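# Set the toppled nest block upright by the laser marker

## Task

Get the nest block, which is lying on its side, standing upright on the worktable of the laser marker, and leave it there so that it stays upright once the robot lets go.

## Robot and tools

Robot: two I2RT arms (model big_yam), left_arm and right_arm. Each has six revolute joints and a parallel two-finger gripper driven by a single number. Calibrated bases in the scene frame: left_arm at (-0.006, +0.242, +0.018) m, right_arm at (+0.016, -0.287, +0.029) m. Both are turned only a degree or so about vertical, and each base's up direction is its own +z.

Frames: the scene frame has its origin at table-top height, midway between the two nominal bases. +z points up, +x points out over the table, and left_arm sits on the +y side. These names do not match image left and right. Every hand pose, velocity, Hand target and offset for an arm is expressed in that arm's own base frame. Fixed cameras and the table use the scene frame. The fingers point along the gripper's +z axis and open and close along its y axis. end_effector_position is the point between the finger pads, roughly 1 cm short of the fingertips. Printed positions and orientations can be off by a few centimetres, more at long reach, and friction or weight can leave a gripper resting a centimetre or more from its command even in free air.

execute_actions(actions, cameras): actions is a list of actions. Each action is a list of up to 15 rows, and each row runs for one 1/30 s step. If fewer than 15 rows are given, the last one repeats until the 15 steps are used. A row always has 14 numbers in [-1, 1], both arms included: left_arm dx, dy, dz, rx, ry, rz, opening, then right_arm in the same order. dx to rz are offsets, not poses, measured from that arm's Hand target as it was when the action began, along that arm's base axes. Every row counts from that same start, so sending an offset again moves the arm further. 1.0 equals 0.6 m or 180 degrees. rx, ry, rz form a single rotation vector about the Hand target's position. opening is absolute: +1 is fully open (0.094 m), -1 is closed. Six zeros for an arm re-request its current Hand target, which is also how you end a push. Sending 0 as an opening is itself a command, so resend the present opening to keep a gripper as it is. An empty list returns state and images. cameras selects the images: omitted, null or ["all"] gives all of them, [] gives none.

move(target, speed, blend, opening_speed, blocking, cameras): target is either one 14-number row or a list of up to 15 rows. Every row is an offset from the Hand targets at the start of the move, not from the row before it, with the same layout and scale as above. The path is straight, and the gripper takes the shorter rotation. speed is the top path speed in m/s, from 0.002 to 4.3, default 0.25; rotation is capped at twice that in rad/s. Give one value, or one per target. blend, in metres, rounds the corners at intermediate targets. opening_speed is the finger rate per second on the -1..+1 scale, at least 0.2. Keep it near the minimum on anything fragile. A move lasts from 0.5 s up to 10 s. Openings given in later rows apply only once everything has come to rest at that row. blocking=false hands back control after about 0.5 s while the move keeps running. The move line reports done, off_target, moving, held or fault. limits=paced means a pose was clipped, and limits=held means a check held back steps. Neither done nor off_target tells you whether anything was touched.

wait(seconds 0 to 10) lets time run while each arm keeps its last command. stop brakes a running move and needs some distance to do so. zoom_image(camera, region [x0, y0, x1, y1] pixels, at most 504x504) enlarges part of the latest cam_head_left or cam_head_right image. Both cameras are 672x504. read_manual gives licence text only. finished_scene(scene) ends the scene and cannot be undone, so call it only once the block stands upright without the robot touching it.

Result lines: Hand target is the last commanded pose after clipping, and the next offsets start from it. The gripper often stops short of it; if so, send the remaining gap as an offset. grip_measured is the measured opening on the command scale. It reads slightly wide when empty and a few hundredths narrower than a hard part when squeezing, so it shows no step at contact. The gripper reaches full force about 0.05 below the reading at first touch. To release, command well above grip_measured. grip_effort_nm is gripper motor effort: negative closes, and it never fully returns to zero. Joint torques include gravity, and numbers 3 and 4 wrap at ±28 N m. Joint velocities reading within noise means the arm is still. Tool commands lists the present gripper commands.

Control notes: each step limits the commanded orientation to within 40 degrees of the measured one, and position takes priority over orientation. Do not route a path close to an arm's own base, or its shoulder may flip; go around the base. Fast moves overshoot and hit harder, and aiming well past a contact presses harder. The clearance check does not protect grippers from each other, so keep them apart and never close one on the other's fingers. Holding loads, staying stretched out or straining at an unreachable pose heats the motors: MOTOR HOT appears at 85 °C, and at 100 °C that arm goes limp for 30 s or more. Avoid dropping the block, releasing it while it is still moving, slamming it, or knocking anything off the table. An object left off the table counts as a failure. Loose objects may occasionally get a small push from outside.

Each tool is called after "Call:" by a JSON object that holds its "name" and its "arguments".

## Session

Call:
{"name": "execute_actions", "arguments": {"actions": []}}

Scene clock: 0.00 s.
left_arm: end_effector_position=(+0.8007, -0.0754, +0.1250) grip_measured=+1.000 grip_effort_nm=n/a end_effector_quat_wxyz=(+0.472, -0.071, +0.837, -0.269) | right_arm: end_effector_position=(+0.8759, +0.1960, +0.2860) grip_measured=+1.000 grip_effort_nm=n/a end_effector_quat_wxyz=(+0.483, -0.046, +0.762, +0.429)
Joint positions: left_arm=[-0.014 2.082 1.533 0.09 0.381 -0.422 0.094] | right_arm=[0.101 2.239 2.094 -0.07 -0.675 0.53 0.094]
Joint velocities: within noise
Joint torques (N m): no reading
Heat: left arm: hottest waist 23 °C; right arm: hottest waist 24 °C.
Hand target: left_arm +0.8095, -0.0756, +0.1456; +0.488, -0.066, +0.827, -0.270 | right_arm +0.8804, +0.1964, +0.2898; +0.488, -0.049, +0.758, +0.429
Tool commands: left_gripper/opening=+1.0 right_gripper/opening=+1.0

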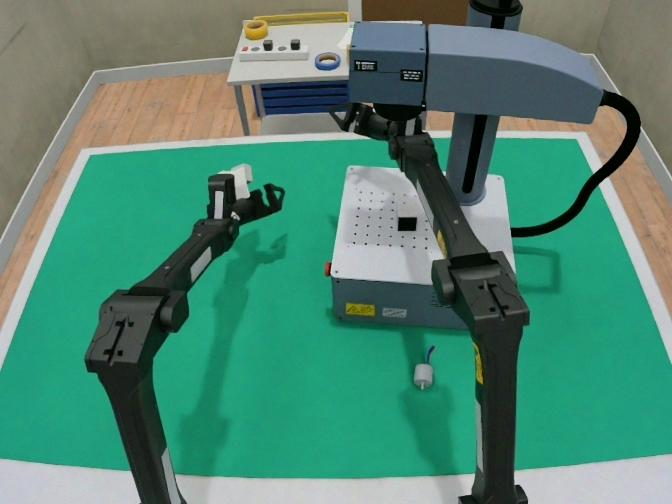

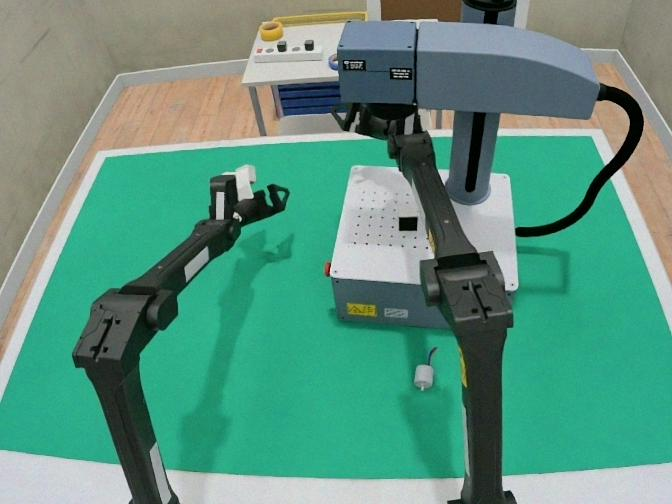

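Call:
{"name": "zoom_image", "arguments": {"camera": "cam_head_left", "region": [370, 190, 450, 270]}}

Call:
{"name": "zoom_image", "arguments": {"camera": "cam_head_right", "region": [370, 190, 450, 270]}}

Call:
{"name": "zoom_image", "arguments": {"camera": "cam_head_left", "region": [320, 20, 520, 240]}}

Scaled by 6.300 (camera's finer frame: 960x720).

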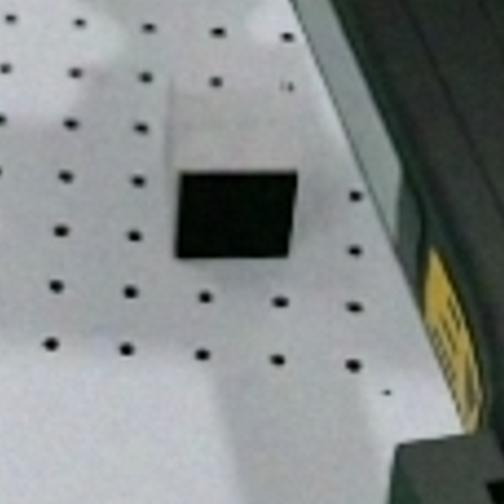

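Scaled by 6.300 (camera's finer frame: 960x720).

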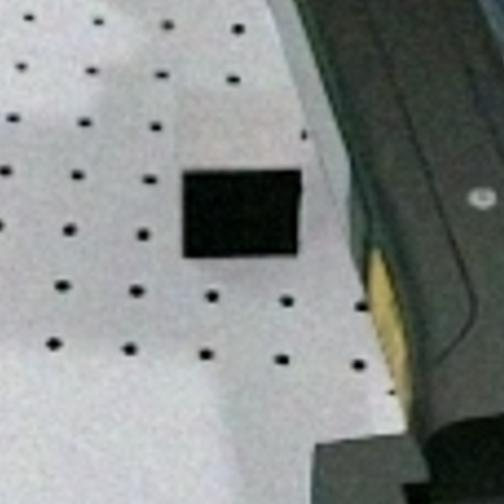

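Scaled by 2.291 (camera's finer frame: 960x720).

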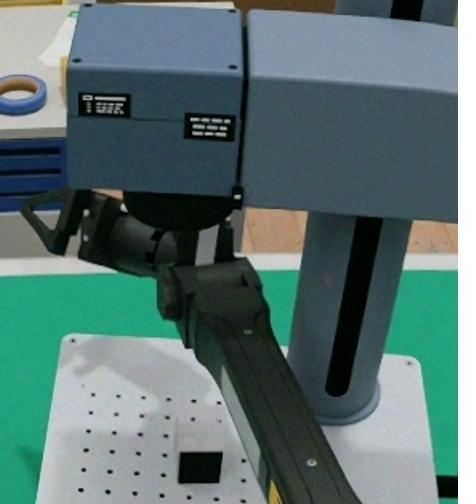

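Call:
{"name": "move", "arguments": {"target": [[0,0,0,0,0,0,1, -0.652,-0.167,0.052,0,0,0,1],[0,0,0,0,0,0,1, -0.652,-0.167,0.052,-0.2894,0.3353,-0.0507,1]], "speed": 0.25}}

Call:
{"name": "zoom_image", "arguments": {"camera": "cam_head_left", "region": [340, 130, 520, 310]}}

Call:
{"name": "zoom_image", "arguments": {"camera": "cam_head_right", "region": [340, 130, 520, 310]}}

Scene clock: 9.07 s.
left_arm: end_effector_position=(+0.8007, -0.0754, +0.1250) grip_measured=+1.000 grip_effort_nm=0.056 end_effector_quat_wxyz=(+0.472, -0.071, +0.837, -0.269) | right_arm: end_effector_position=(+0.4780, +0.0884, +0.3090) grip_measured=+1.000 grip_effort_nm=-0.022 end_effector_quat_wxyz=(+0.003, +0.021, +1.000, -0.002)
Joint positions: left_arm=[-0.014 2.082 1.533 0.09 0.381 -0.422 0.094] | right_arm=[0.186 1.614 1.742 -1.693 0.005 0.228 0.094]
Joint torques (N m): left_arm=[0.62 -22.07 10.69 2.28 -0.01 0.08] | right_arm=[2.2 -12.57 15.64 -0.17 0.13 0.08]
Heat: left arm: hottest shoulder 25 °C; right arm: hottest shoulder 25 °C.
Hand target: left_arm +0.8095, -0.0756, +0.1456; +0.488, -0.066, +0.827, -0.270 | right_arm +0.4892, +0.0963, +0.3210; +0.017, +0.022, +1.000, -0.001
Off the commanded pose: left_arm 0.022 m, 2 deg | right_arm 0.018 m, 2 deg.
move: off_target (left_arm, right_arm)

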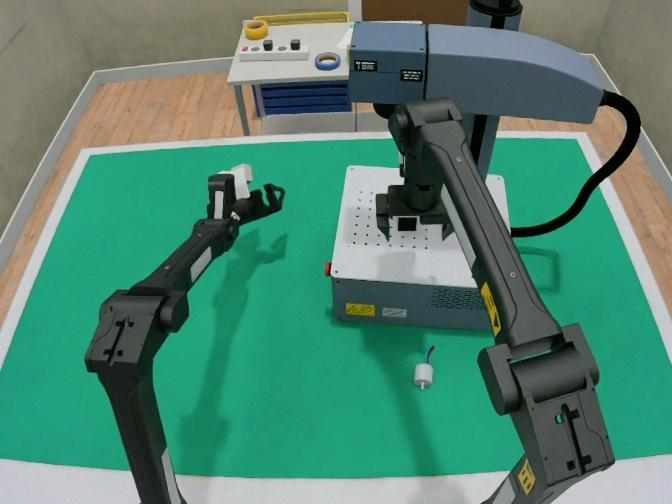

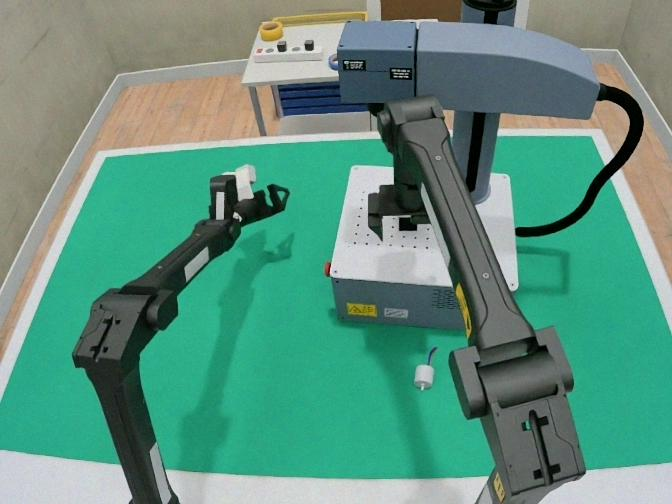

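Scaled by 2.800 (camera's finer frame: 960x720).

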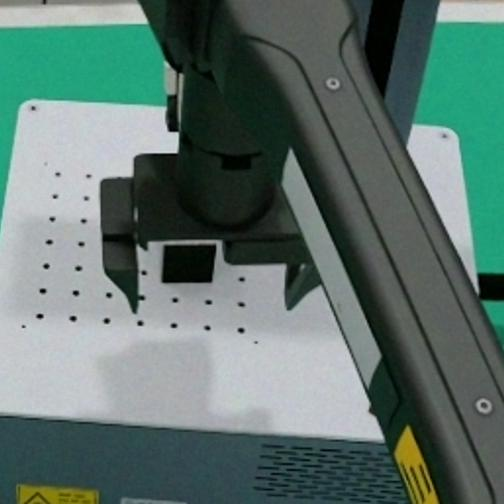

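Scaled by 2.800 (camera's finer frame: 960x720).

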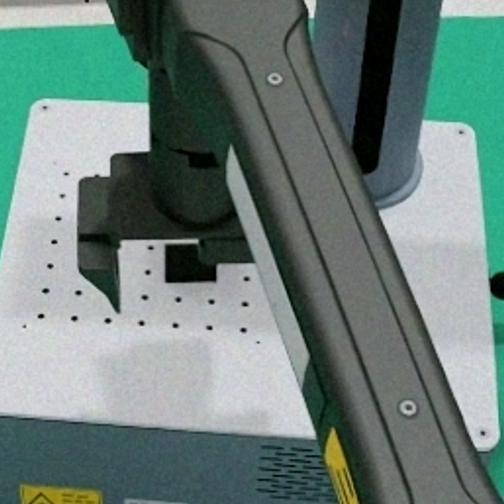

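Call:
{"name": "move", "arguments": {"target": [0,0,0,0,0,0,1, 0.043,-0.01,-0.22,0,0,0,1], "speed": 0.15}}

Call:
{"name": "zoom_image", "arguments": {"camera": "cam_head_left", "region": [360, 170, 480, 290]}}

Call:
{"name": "zoom_image", "arguments": {"camera": "cam_head_right", "region": [360, 170, 480, 290]}}

Scene clock: 11.40 s.
left_arm: end_effector_position=(+0.8007, -0.0754, +0.1250) grip_measured=+1.000 grip_effort_nm=0.056 end_effector_quat_wxyz=(+0.472, -0.071, +0.837, -0.269) | right_arm: end_effector_position=(+0.5127, +0.0949, +0.1986) grip_measured=+1.000 grip_effort_nm=-0.022 end_effector_quat_wxyz=(+0.022, +0.022, +1.000, +0.002)
Joint positions: left_arm=[-0.014 2.082 1.533 0.09 0.381 -0.422 0.094] | right_arm=[0.186 1.686 1.542 -1.384 0.005 0.229 0.094]
Joint torques (N m): left_arm=[0.56 -22.12 10.7 2.25 -0.01 0.07] | right_arm=[0.44 -13.51 10.59 0.81 0.03 -0.11]
Heat: left arm: hottest shoulder 26 °C; right arm: hottest elbow 26 °C.
Hand target: left_arm +0.8095, -0.0756, +0.1456; +0.488, -0.066, +0.827, -0.270 | right_arm +0.5151, +0.0904, +0.1890; +0.017, +0.022, +1.000, -0.001
Off the commanded pose: left_arm 0.022 m, 2 deg | right_arm 0.011 m, 1 deg.
move: off_target (left_arm, right_arm)

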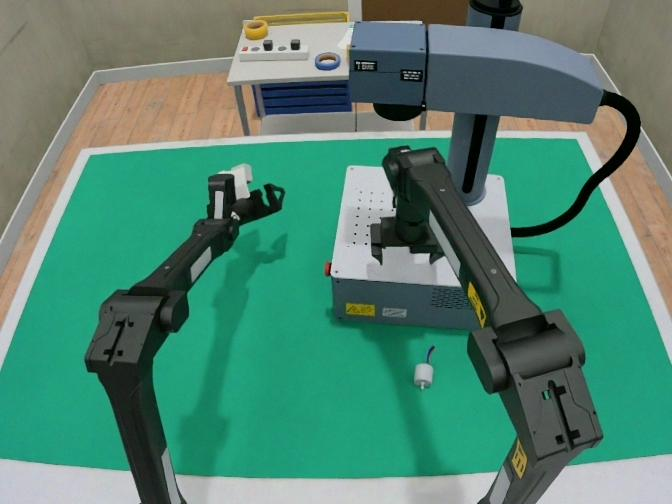

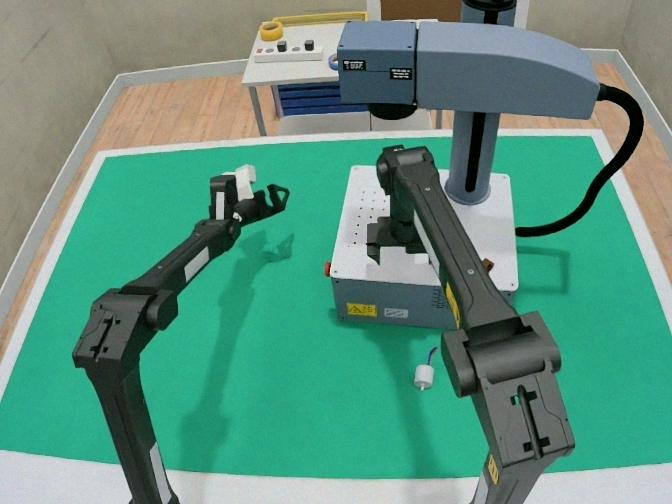

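Scaled by 4.200 (camera's finer frame: 960x720).

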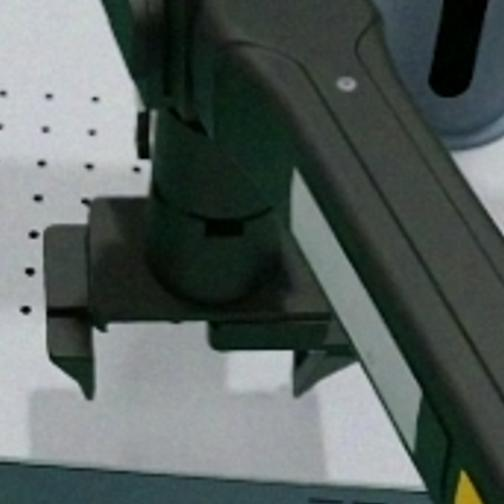

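Scaled by 4.200 (camera's finer frame: 960x720).

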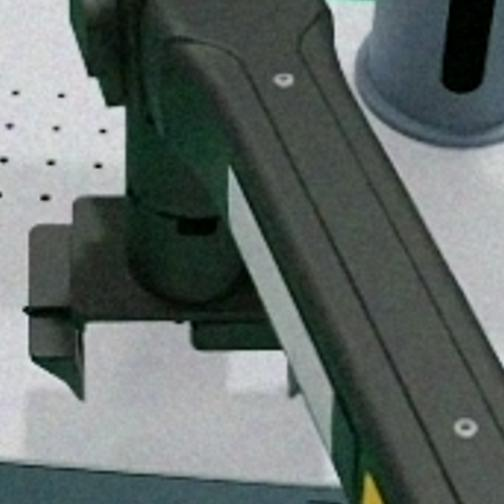

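Call:
{"name": "move", "arguments": {"target": [0,0,0,0,0,0,1, 0,-0.035,-0.065,0,0,0,1], "speed": 0.1}}

Call:
{"name": "zoom_image", "arguments": {"camera": "cam_head_left", "region": [360, 170, 480, 290]}}

Call:
{"name": "zoom_image", "arguments": {"camera": "cam_head_right", "region": [360, 170, 480, 290]}}

Scene clock: 13.27 s.
left_arm: end_effector_position=(+0.8007, -0.0754, +0.1250) grip_measured=+1.000 grip_effort_nm=0.051 end_effector_quat_wxyz=(+0.472, -0.071, +0.837, -0.269) | right_arm: end_effector_position=(+0.5152, +0.0768, +0.1683) grip_measured=+1.000 grip_effort_nm=-0.032 end_effector_quat_wxyz=(+0.030, +0.023, +0.999, +0.002)
Joint positions: left_arm=[-0.014 2.082 1.533 0.09 0.381 -0.422 0.094] | right_arm=[0.151 1.688 1.464 -1.286 0.007 0.196 0.094]
Joint torques (N m): left_arm=[0.56 -22.07 10.69 2.26 -0.01 0.08] | right_arm=[0.15 -13.68 9.59 0.99 -0.13 -0.12]
Heat: left arm: hottest elbow 27 °C; right arm: hottest elbow 26 °C.
Hand target: left_arm +0.8095, -0.0756, +0.1456; +0.488, -0.066, +0.827, -0.270 | right_arm +0.5150, +0.0693, +0.1499; +0.017, +0.022, +1.000, -0.001
Off the commanded pose: left_arm 0.022 m, 2 deg | right_arm 0.020 m, 2 deg.
move: off_target (left_arm, right_arm)

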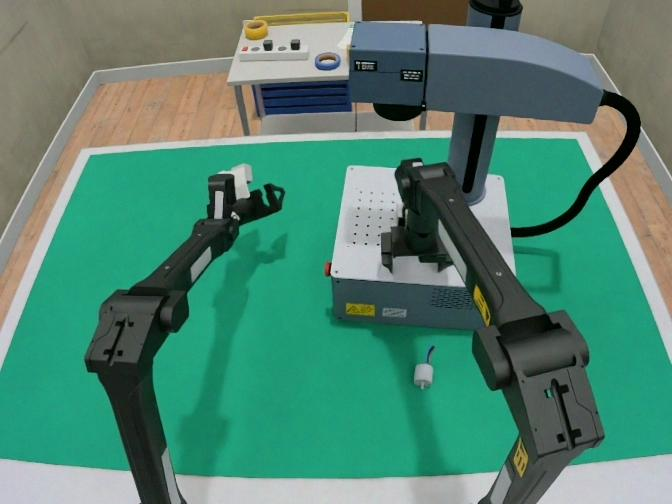

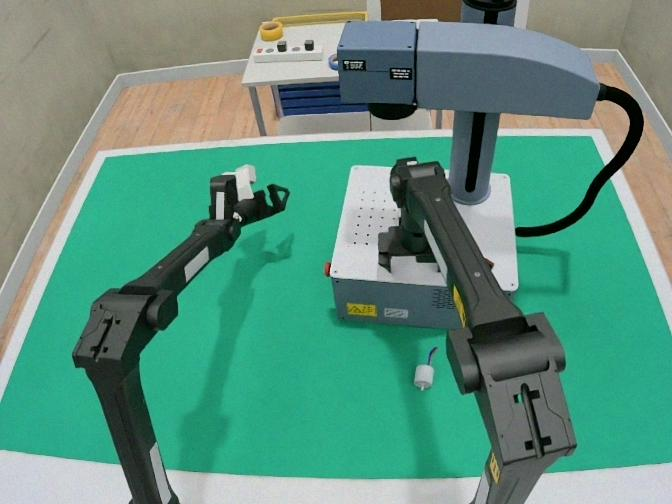

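Scaled by 4.200 (camera's finer frame: 960x720).

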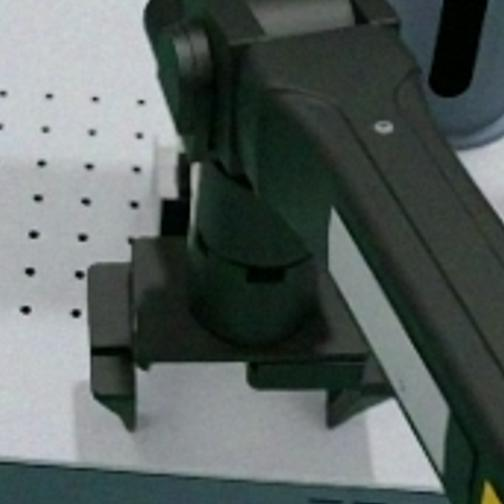

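Scaled by 4.200 (camera's finer frame: 960x720).

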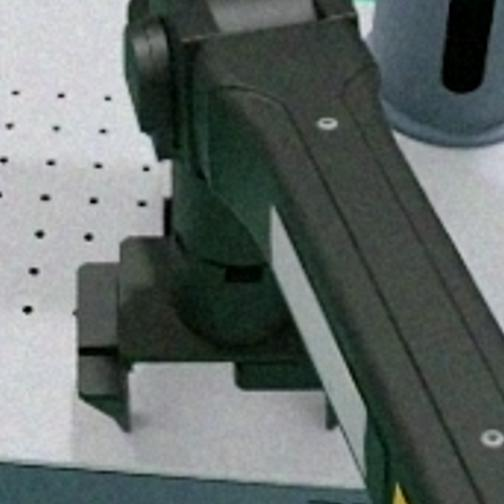

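Call:
{"name": "move", "arguments": {"target": [[0,0,0,0,0,0,1, 0.03,-0.01,0.01,-0.004,-0.089,0,1],[0,0,0,0,0,0,1, 0.2,-0.01,0.0,-0.004,-0.089,0,1]], "speed": 0.12, "blend": 0.01}}

Call:
{"name": "zoom_image", "arguments": {"camera": "cam_head_left", "region": [360, 170, 480, 290]}}

Call:
{"name": "zoom_image", "arguments": {"camera": "cam_head_right", "region": [360, 170, 480, 290]}}

Scene clock: 18.73 s.
left_arm: end_effector_position=(+0.8007, -0.0754, +0.1250) grip_measured=+1.000 grip_effort_nm=0.051 end_effector_quat_wxyz=(+0.472, -0.071, +0.837, -0.269) | right_arm: end_effector_position=(+0.6244, +0.0704, +0.1696) grip_measured=+1.000 grip_effort_nm=-0.032 end_effector_quat_wxyz=(+0.173, +0.021, +0.985, -0.003)
Joint positions: left_arm=[-0.014 2.082 1.533 0.09 0.381 -0.422 0.094] | right_arm=[0.128 1.796 1.576 -1.006 0.057 0.161 0.094]
Joint torques (N m): left_arm=[0.56 -22.12 10.69 2.26 -0.01 0.08] | right_arm=[-0.56 -13.45 13.98 0.51 -0.36 -0.11]
Heat: left arm: hottest shoulder 28 °C; right arm: hottest elbow 27 °C.
Hand target: left_arm +0.8095, -0.0756, +0.1456; +0.488, -0.066, +0.827, -0.270 | right_arm +0.6350, +0.0634, +0.1499; +0.156, +0.022, +0.988, -0.005
Off the commanded pose: left_arm 0.022 m, 2 deg | right_arm 0.024 m, 2 deg.
move: off_target (left_arm, right_arm)

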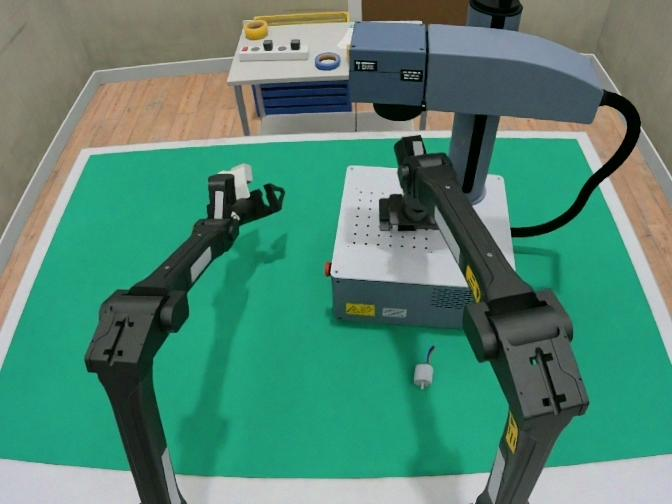

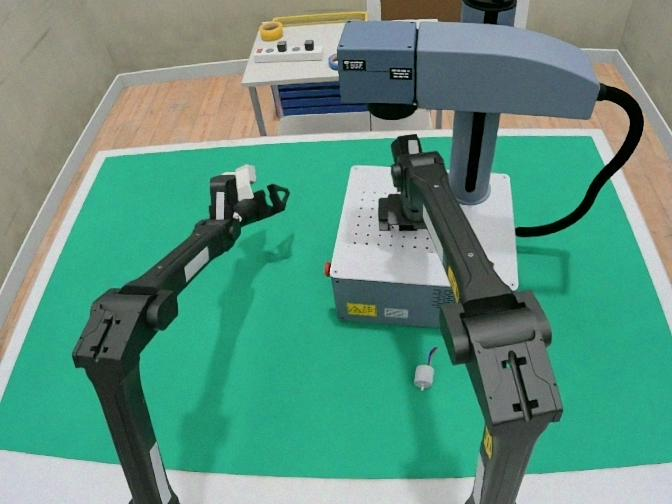

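Scaled by 4.200 (camera's finer frame: 960x720).

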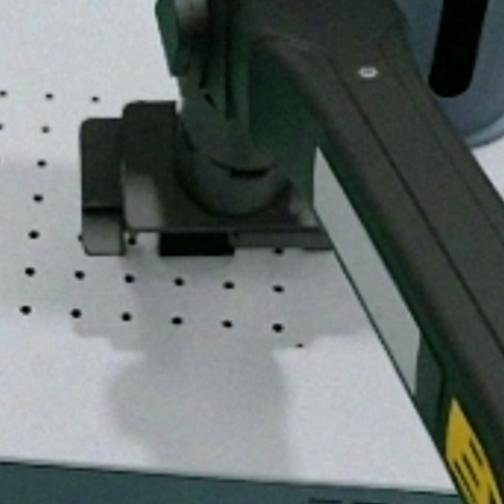

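Scaled by 4.200 (camera's finer frame: 960x720).

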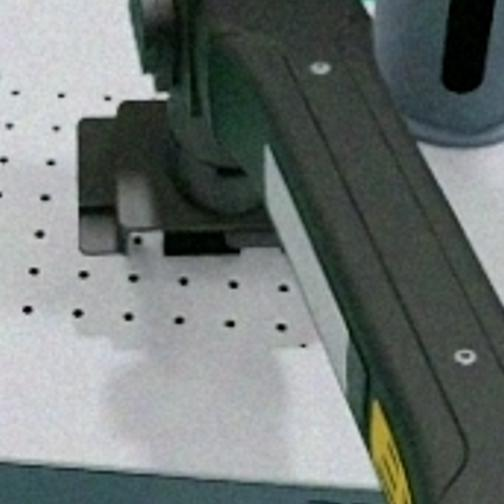

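Call:
{"name": "move", "arguments": {"target": [0,0,0,0,0,0,1, 0.062,-0.002,-0.002,0,0,0,1], "speed": 0.1}}

Call:
{"name": "zoom_image", "arguments": {"camera": "cam_head_left", "region": [360, 160, 480, 280]}}

Call:
{"name": "zoom_image", "arguments": {"camera": "cam_head_right", "region": [360, 160, 480, 280]}}

Scene clock: 20.50 s.
left_arm: end_effector_position=(+0.8007, -0.0754, +0.1250) grip_measured=+1.000 grip_effort_nm=0.061 end_effector_quat_wxyz=(+0.472, -0.071, +0.837, -0.269) | right_arm: end_effector_position=(+0.6613, +0.0700, +0.1704) grip_measured=+1.000 grip_effort_nm=-0.017 end_effector_quat_wxyz=(+0.173, +0.021, +0.985, -0.003)
Joint positions: left_arm=[-0.014 2.082 1.533 0.09 0.381 -0.422 0.094] | right_arm=[0.12 1.892 1.717 -1.051 0.054 0.154 0.094]
Joint torques (N m): left_arm=[0.62 -22.07 10.67 2.24 -0.01 0.08] | right_arm=[0.09 -14.21 14.32 0.64 -0.38 -0.18]
Heat: left arm: hottest elbow 29 °C; right arm: hottest elbow 27 °C.
Hand target: left_arm +0.8095, -0.0756, +0.1456; +0.488, -0.066, +0.827, -0.270 | right_arm +0.6722, +0.0621, +0.1488; +0.156, +0.022, +0.987, -0.005
Off the commanded pose: left_arm 0.022 m, 2 deg | right_arm 0.025 m, 2 deg.
move: off_target (left_arm, right_arm)

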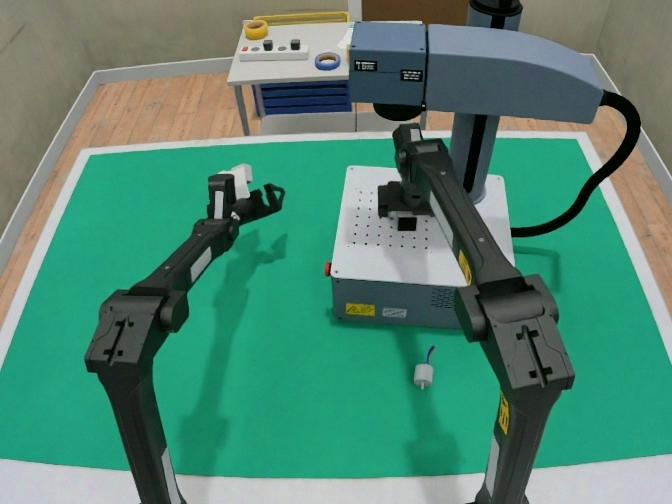

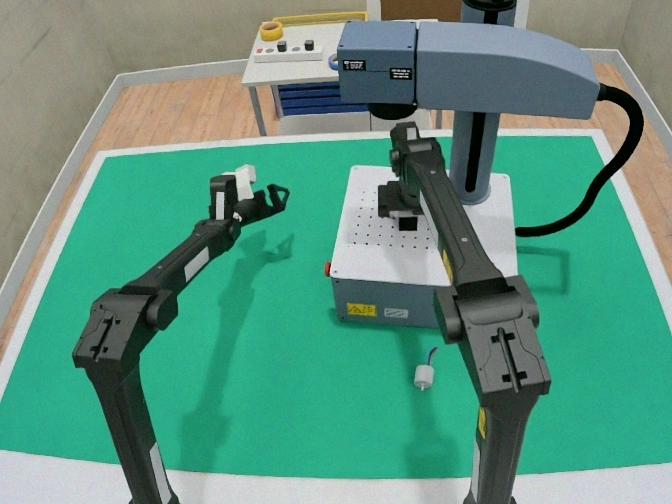

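Scaled by 4.200 (camera's finer frame: 960x720).

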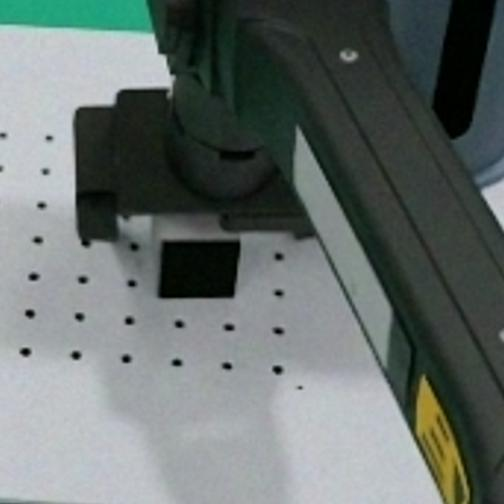

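Scaled by 4.200 (camera's finer frame: 960x720).

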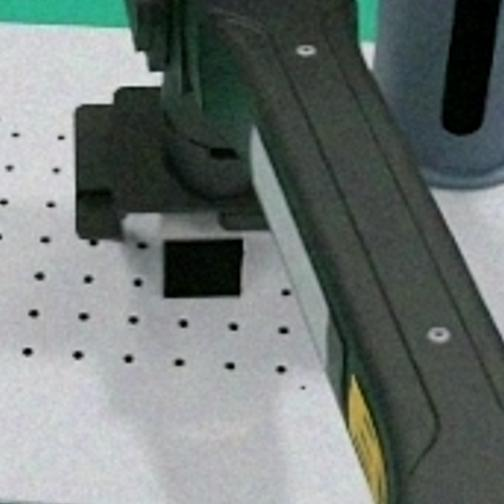

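Call:
{"name": "move", "arguments": {"target": [0,0,0,0,0,0,1, -0.025,-0.0,-0.025,0,0,0,1], "speed": 0.06, "cameras": []}}

Scene clock: 22.30 s.
left_arm: end_effector_position=(+0.8007, -0.0754, +0.1250) grip_measured=+1.000 grip_effort_nm=0.056 end_effector_quat_wxyz=(+0.472, -0.071, +0.837, -0.269) | right_arm: end_effector_position=(+0.6638, +0.0704, +0.1702) grip_measured=+1.000 grip_effort_nm=-0.022 end_effector_quat_wxyz=(+0.186, +0.020, +0.982, -0.001)
Joint positions: left_arm=[-0.014 2.082 1.533 0.09 0.381 -0.422 0.094] | right_arm=[0.12 1.884 1.699 -1.015 0.054 0.151 0.094]
Joint torques (N m): left_arm=[0.67 -22.01 10.66 2.25 -0.01 0.08] | right_arm=[-0.09 -15.97 8.61 1.24 -0.34 -0.07]
Heat: left arm: hottest shoulder 29 °C; right arm: hottest elbow 28 °C.
Hand target: left_arm +0.8095, -0.0756, +0.1456; +0.488, -0.066, +0.827, -0.270 | right_arm +0.6572, +0.0621, +0.1337; +0.156, +0.022, +0.988, -0.004
Off the commanded pose: left_arm 0.022 m, 2 deg | right_arm 0.038 m, 3 deg.
move: off_target (left_arm, right_arm)

Call:
{"name": "move", "arguments": {"target": [0,0,0,0,0,0,1, 0.0,-0.0,0.075,0,0,0,1], "speed": 0.08}}

Call:
{"name": "zoom_image", "arguments": {"camera": "cam_head_left", "region": [360, 160, 480, 280]}}

Scene clock: 24.37 s.
left_arm: end_effector_position=(+0.8007, -0.0754, +0.1250) grip_measured=+1.000 grip_effort_nm=0.056 end_effector_quat_wxyz=(+0.472, -0.071, +0.837, -0.269) | right_arm: end_effector_position=(+0.6457, +0.0687, +0.1708) grip_measured=+1.000 grip_effort_nm=-0.027 end_effector_quat_wxyz=(+0.150, +0.017, +0.989, -0.005)
Joint positions: left_arm=[-0.014 2.082 1.533 0.09 0.381 -0.422 0.094] | right_arm=[0.12 1.878 1.706 -1.102 0.051 0.148 0.094]
Joint torques (N m): left_arm=[0.62 -22.24 10.66 2.28 -0.01 0.07] | right_arm=[-0.56 -17.2 15.24 0.25 -0.15 -0.07]
Heat: left arm: hottest elbow 30 °C; right arm: hottest elbow 28 °C.
Hand target: left_arm +0.8095, -0.0756, +0.1456; +0.488, -0.066, +0.827, -0.270 | right_arm +0.6573, +0.0622, +0.1789; +0.156, +0.022, +0.988, -0.004
Off the commanded pose: left_arm 0.022 m, 2 deg | right_arm 0.015 m, 1 deg.
move: off_target (left_arm, right_arm)

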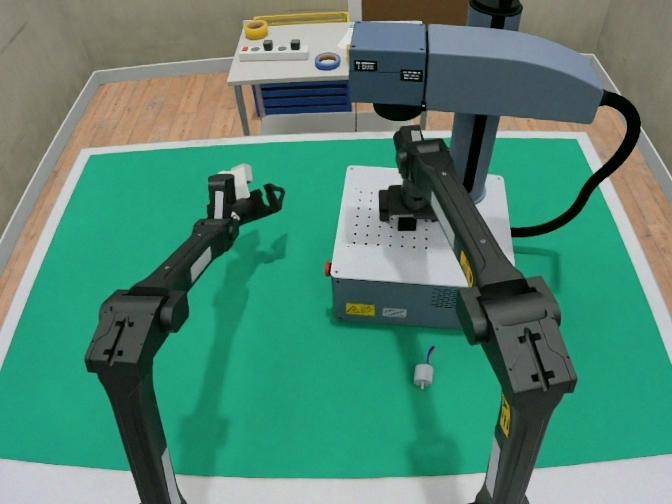

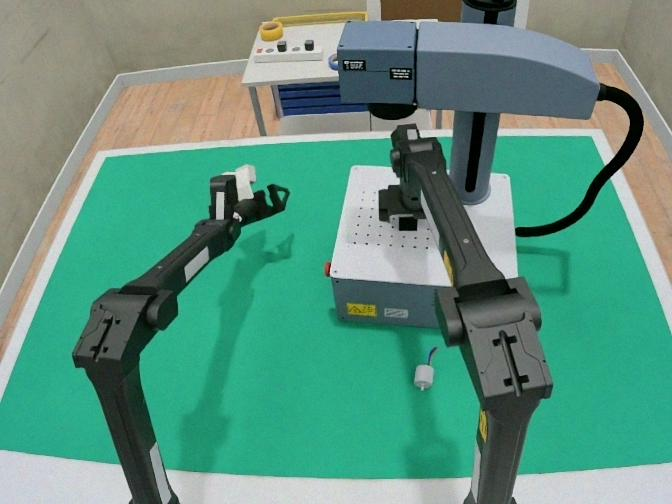

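Scaled by 4.200 (camera's finer frame: 960x720).

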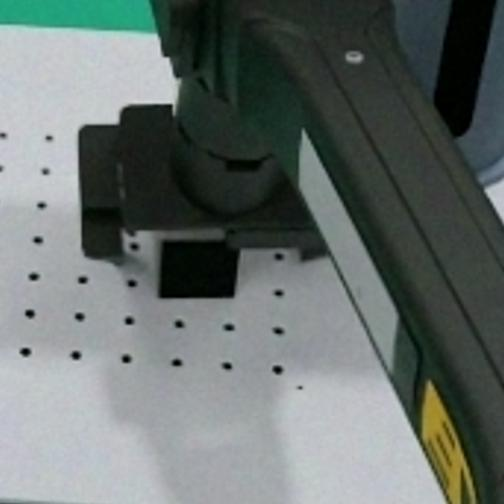

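Call:
{"name": "move", "arguments": {"target": [0,0,0,0,0,0,1, 0.006,0,0,0,0,0,-0.3], "opening_speed": 0.6}}

Call:
{"name": "zoom_image", "arguments": {"camera": "cam_head_left", "region": [360, 160, 480, 280]}}

Scene clock: 27.53 s.
left_arm: end_effector_position=(+0.8007, -0.0754, +0.1250) grip_measured=+1.000 grip_effort_nm=0.056 end_effector_quat_wxyz=(+0.472, -0.071, +0.837, -0.269) | right_arm: end_effector_position=(+0.6441, +0.0687, +0.1710) grip_measured=-0.156 grip_effort_nm=-1.038 end_effector_quat_wxyz=(+0.146, +0.017, +0.989, -0.005)
Joint positions: left_arm=[-0.014 2.082 1.533 0.09 0.381 -0.422 0.094] | right_arm=[0.12 1.878 1.708 -1.111 0.049 0.148 0.04]
Joint torques (N m): left_arm=[0.62 -22.12 10.69 2.26 -0.01 0.08] | right_arm=[0.62 -16.03 16.08 0.42 -0.15 -0.07]
Heat: left arm: hottest shoulder 30 °C; right arm: hottest elbow 30 °C.
Hand target: left_arm +0.8095, -0.0756, +0.1456; +0.488, -0.066, +0.827, -0.270 | right_arm +0.6607, +0.0621, +0.1788; +0.156, +0.022, +0.988, -0.005
Off the commanded pose: left_arm 0.022 m, 2 deg | right_arm 0.020 m, 1 deg.
move: off_target (left_arm, right_arm)

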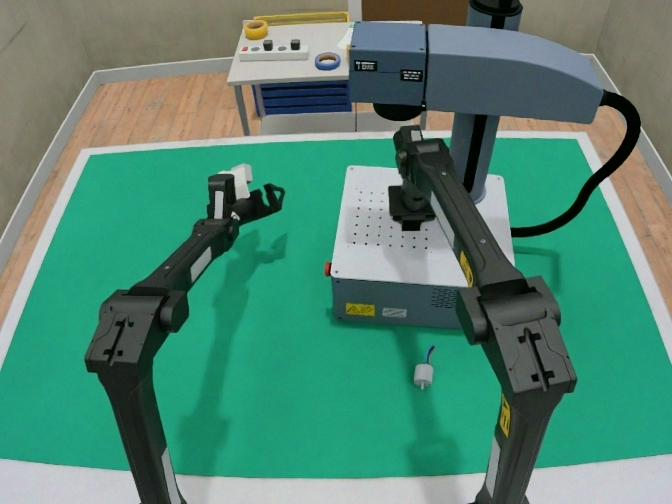

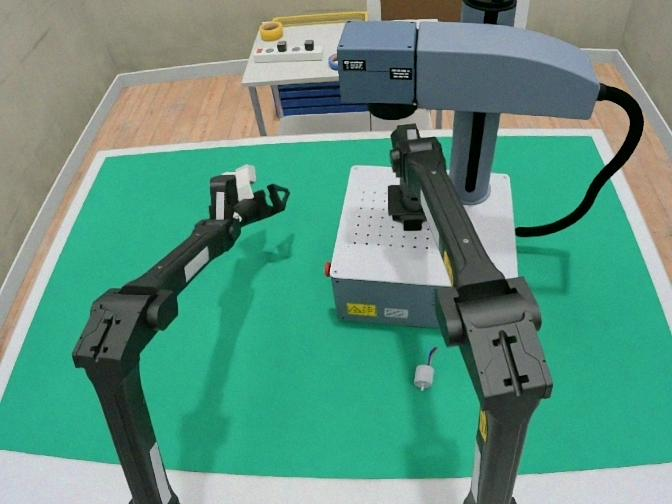

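Scaled by 4.200 (camera's finer frame: 960x720).

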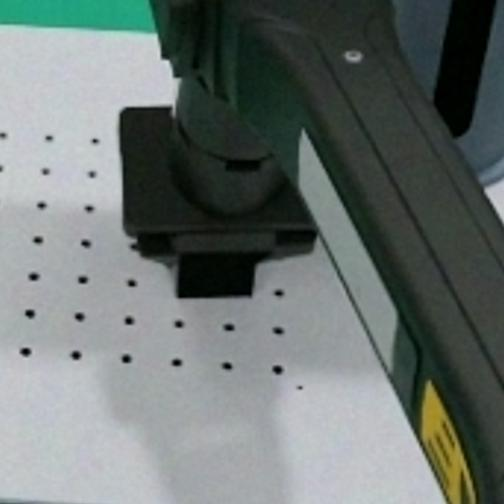

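Call:
{"name": "move", "arguments": {"target": [[0,0,0,0,0,0,1, 0,0,0.0,0,0,0,0.4],[0,0,0,0,0,0,1, 0.028,-0.0,0.012,0,0.01,0,0.4]], "speed": 0.08}}

Call:
{"name": "zoom_image", "arguments": {"camera": "cam_head_left", "region": [360, 160, 480, 280]}}

Scene clock: 31.17 s.
left_arm: end_effector_position=(+0.8007, -0.0754, +0.1250) grip_measured=+1.000 grip_effort_nm=0.056 end_effector_quat_wxyz=(+0.472, -0.071, +0.837, -0.269) | right_arm: end_effector_position=(+0.6609, +0.0696, +0.1782) grip_measured=+0.398 grip_effort_nm=0.081 end_effector_quat_wxyz=(+0.131, +0.018, +0.991, -0.007)
Joint positions: left_arm=[-0.014 2.082 1.533 0.09 0.381 -0.422 0.094] | right_arm=[0.118 1.942 1.829 -1.2 0.049 0.148 0.066]
Joint torques (N m): left_arm=[0.56 -22.12 10.66 2.29 -0.01 0.08] | right_arm=[-0.97 -17.38 16.36 0.36 -0.25 -0.12]
Heat: left arm: hottest elbow 31 °C; right arm: hottest elbow 32 °C.
Hand target: left_arm +0.8095, -0.0756, +0.1456; +0.488, -0.066, +0.827, -0.270 | right_arm +0.6777, +0.0620, +0.1860; +0.140, +0.022, +0.990, -0.005
Off the commanded pose: left_arm 0.022 m, 2 deg | right_arm 0.020 m, 1 deg.
move: off_target (left_arm, right_arm)

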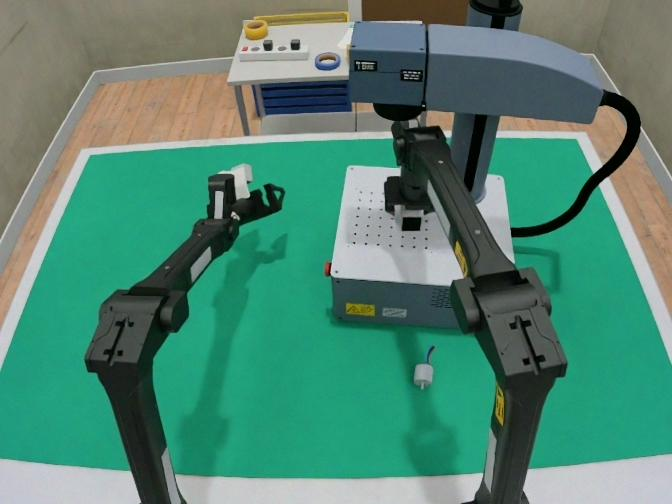

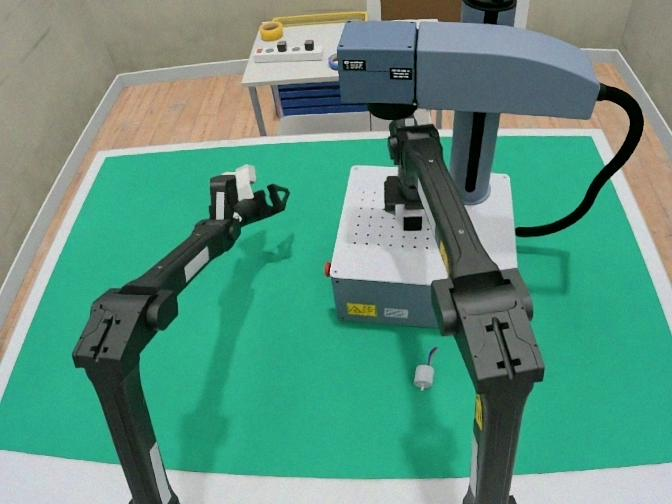

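Scaled by 4.200 (camera's finer frame: 960x720).

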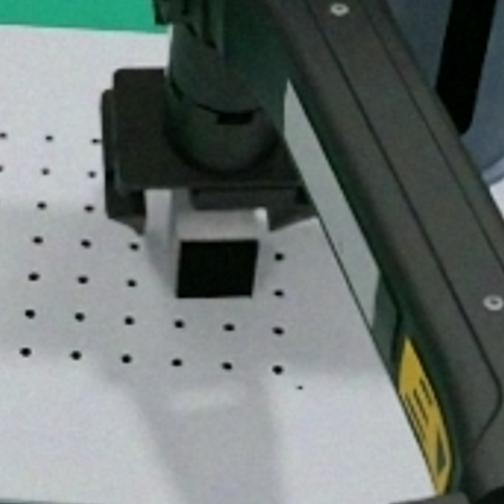

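Call:
{"name": "move", "arguments": {"target": [0,0,0,0,0,0,1, 0.0,0,0,0,0,0,-0.3], "opening_speed": 0.6}}

Call:
{"name": "zoom_image", "arguments": {"camera": "cam_head_left", "region": [360, 160, 480, 280]}}

Scene clock: 33.10 s.
left_arm: end_effector_position=(+0.8007, -0.0754, +0.1250) grip_measured=+1.000 grip_effort_nm=0.056 end_effector_quat_wxyz=(+0.472, -0.071, +0.837, -0.269) | right_arm: end_effector_position=(+0.6609, +0.0695, +0.1783) grip_measured=-0.156 grip_effort_nm=-1.048 end_effector_quat_wxyz=(+0.130, +0.018, +0.991, -0.006)
Joint positions: left_arm=[-0.014 2.082 1.533 0.09 0.381 -0.422 0.094] | right_arm=[0.118 1.942 1.829 -1.201 0.047 0.148 0.04]
Joint torques (N m): left_arm=[0.5 -22.12 10.67 2.25 -0.01 0.09] | right_arm=[1.03 -17.61 16.35 0.62 -0.23 -0.07]
Heat: left arm: hottest shoulder 31 °C; right arm: hottest elbow 32 °C.
Hand target: left_arm +0.8095, -0.0756, +0.1456; +0.488, -0.066, +0.827, -0.270 | right_arm +0.6776, +0.0620, +0.1860; +0.140, +0.022, +0.990, -0.005
Off the commanded pose: left_arm 0.022 m, 2 deg | right_arm 0.020 m, 1 deg.
move: off_target (left_arm, right_arm)

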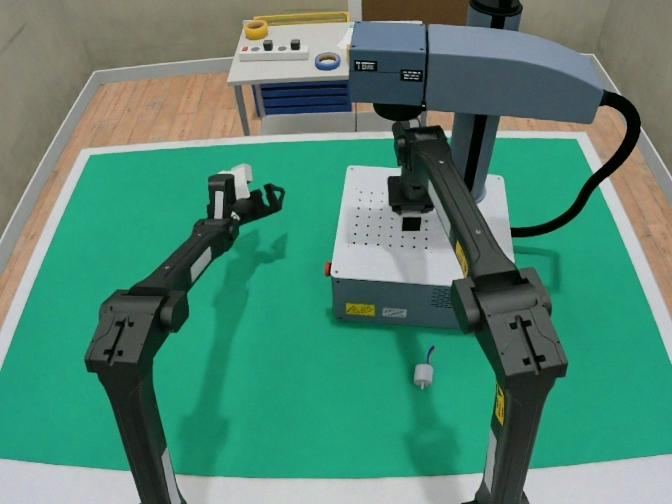

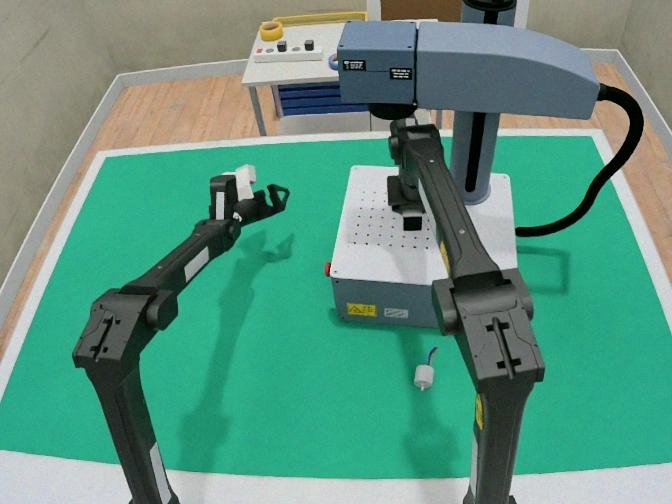

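Scaled by 4.200 (camera's finer frame: 960x720).

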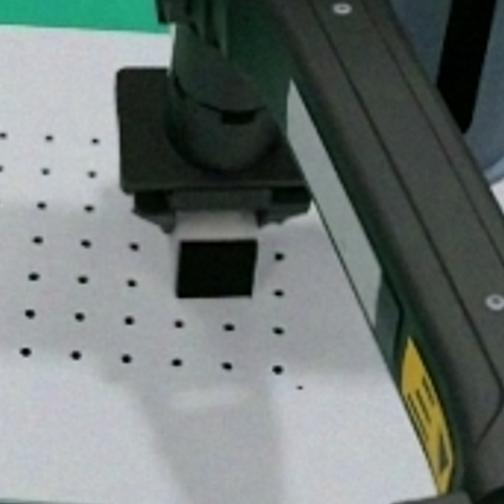

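Call:
{"name": "move", "arguments": {"target": [[0,0,0,0,0,0,1, -0.02,0,0.06,0,0,0,-0.3],[0,0,0,0,0,0,1, -0.176,0.0,0.12,0,0,0,-0.3],[0,0,0,0,0,0,1, -0.176,0.0,0.15,-0.018,-0.4107,0,-0.3]], "speed": 0.2, "blend": 0.02}}

Call:
{"name": "zoom_image", "arguments": {"camera": "cam_head_left", "region": [350, 170, 490, 310]}}

Call:
{"name": "zoom_image", "arguments": {"camera": "cam_head_right", "region": [350, 170, 490, 310]}}

Scene clock: 38.50 s.
left_arm: end_effector_position=(+0.8007, -0.0754, +0.1250) grip_measured=+1.000 grip_effort_nm=0.051 end_effector_quat_wxyz=(+0.472, -0.071, +0.837, -0.269) | right_arm: end_effector_position=(+0.5717, +0.0538, +0.2725) grip_measured=-0.157 grip_effort_nm=-1.048 end_effector_quat_wxyz=(+0.700, +0.024, +0.713, -0.018)
Joint positions: left_arm=[-0.014 2.082 1.533 0.09 0.381 -0.422 0.094] | right_arm=[0.16 1.42 0.748 0.654 0.219 0.013 0.04]
Joint torques (N m): left_arm=[0.56 -22.12 10.67 2.26 -0.02 0.08] | right_arm=[1.9 -9.58 10.54 3.38 -0.03 -0.18]
Heat: left arm: hottest elbow 32 °C; right arm: hottest elbow 33 °C.
Hand target: left_arm +0.8095, -0.0756, +0.1456; +0.488, -0.066, +0.827, -0.270 | right_arm +0.5720, +0.0621, +0.2760; +0.708, +0.016, +0.706, -0.017
Off the commanded pose: left_arm 0.022 m, 2 deg | right_arm 0.009 m, 1 deg.
move: off_target (left_arm); blend cut to 0.0188 m at target 1

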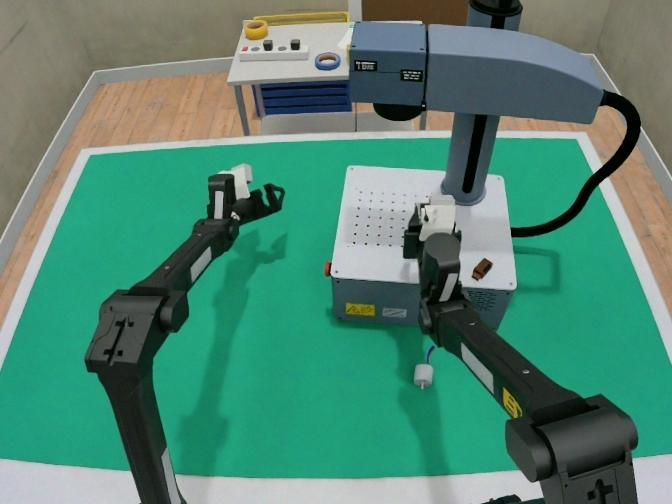

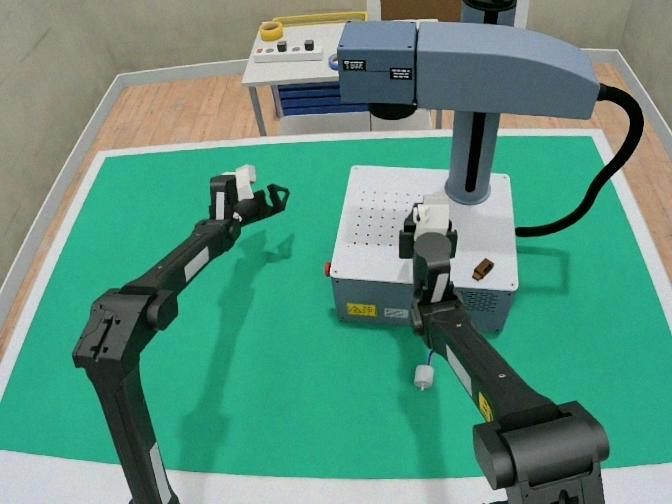

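Scaled by 3.600 (camera's finer frame: 960x720).

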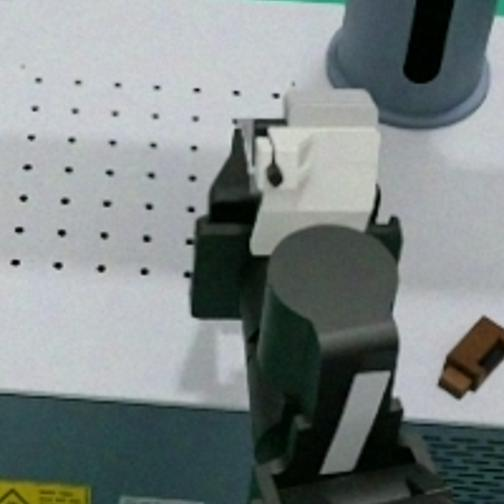

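Scaled by 3.600 (camera's finer frame: 960x720).

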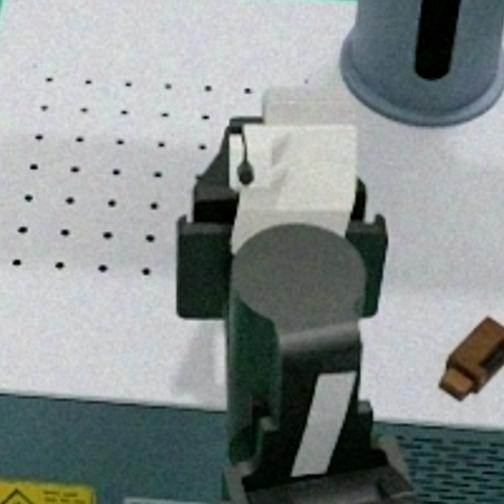

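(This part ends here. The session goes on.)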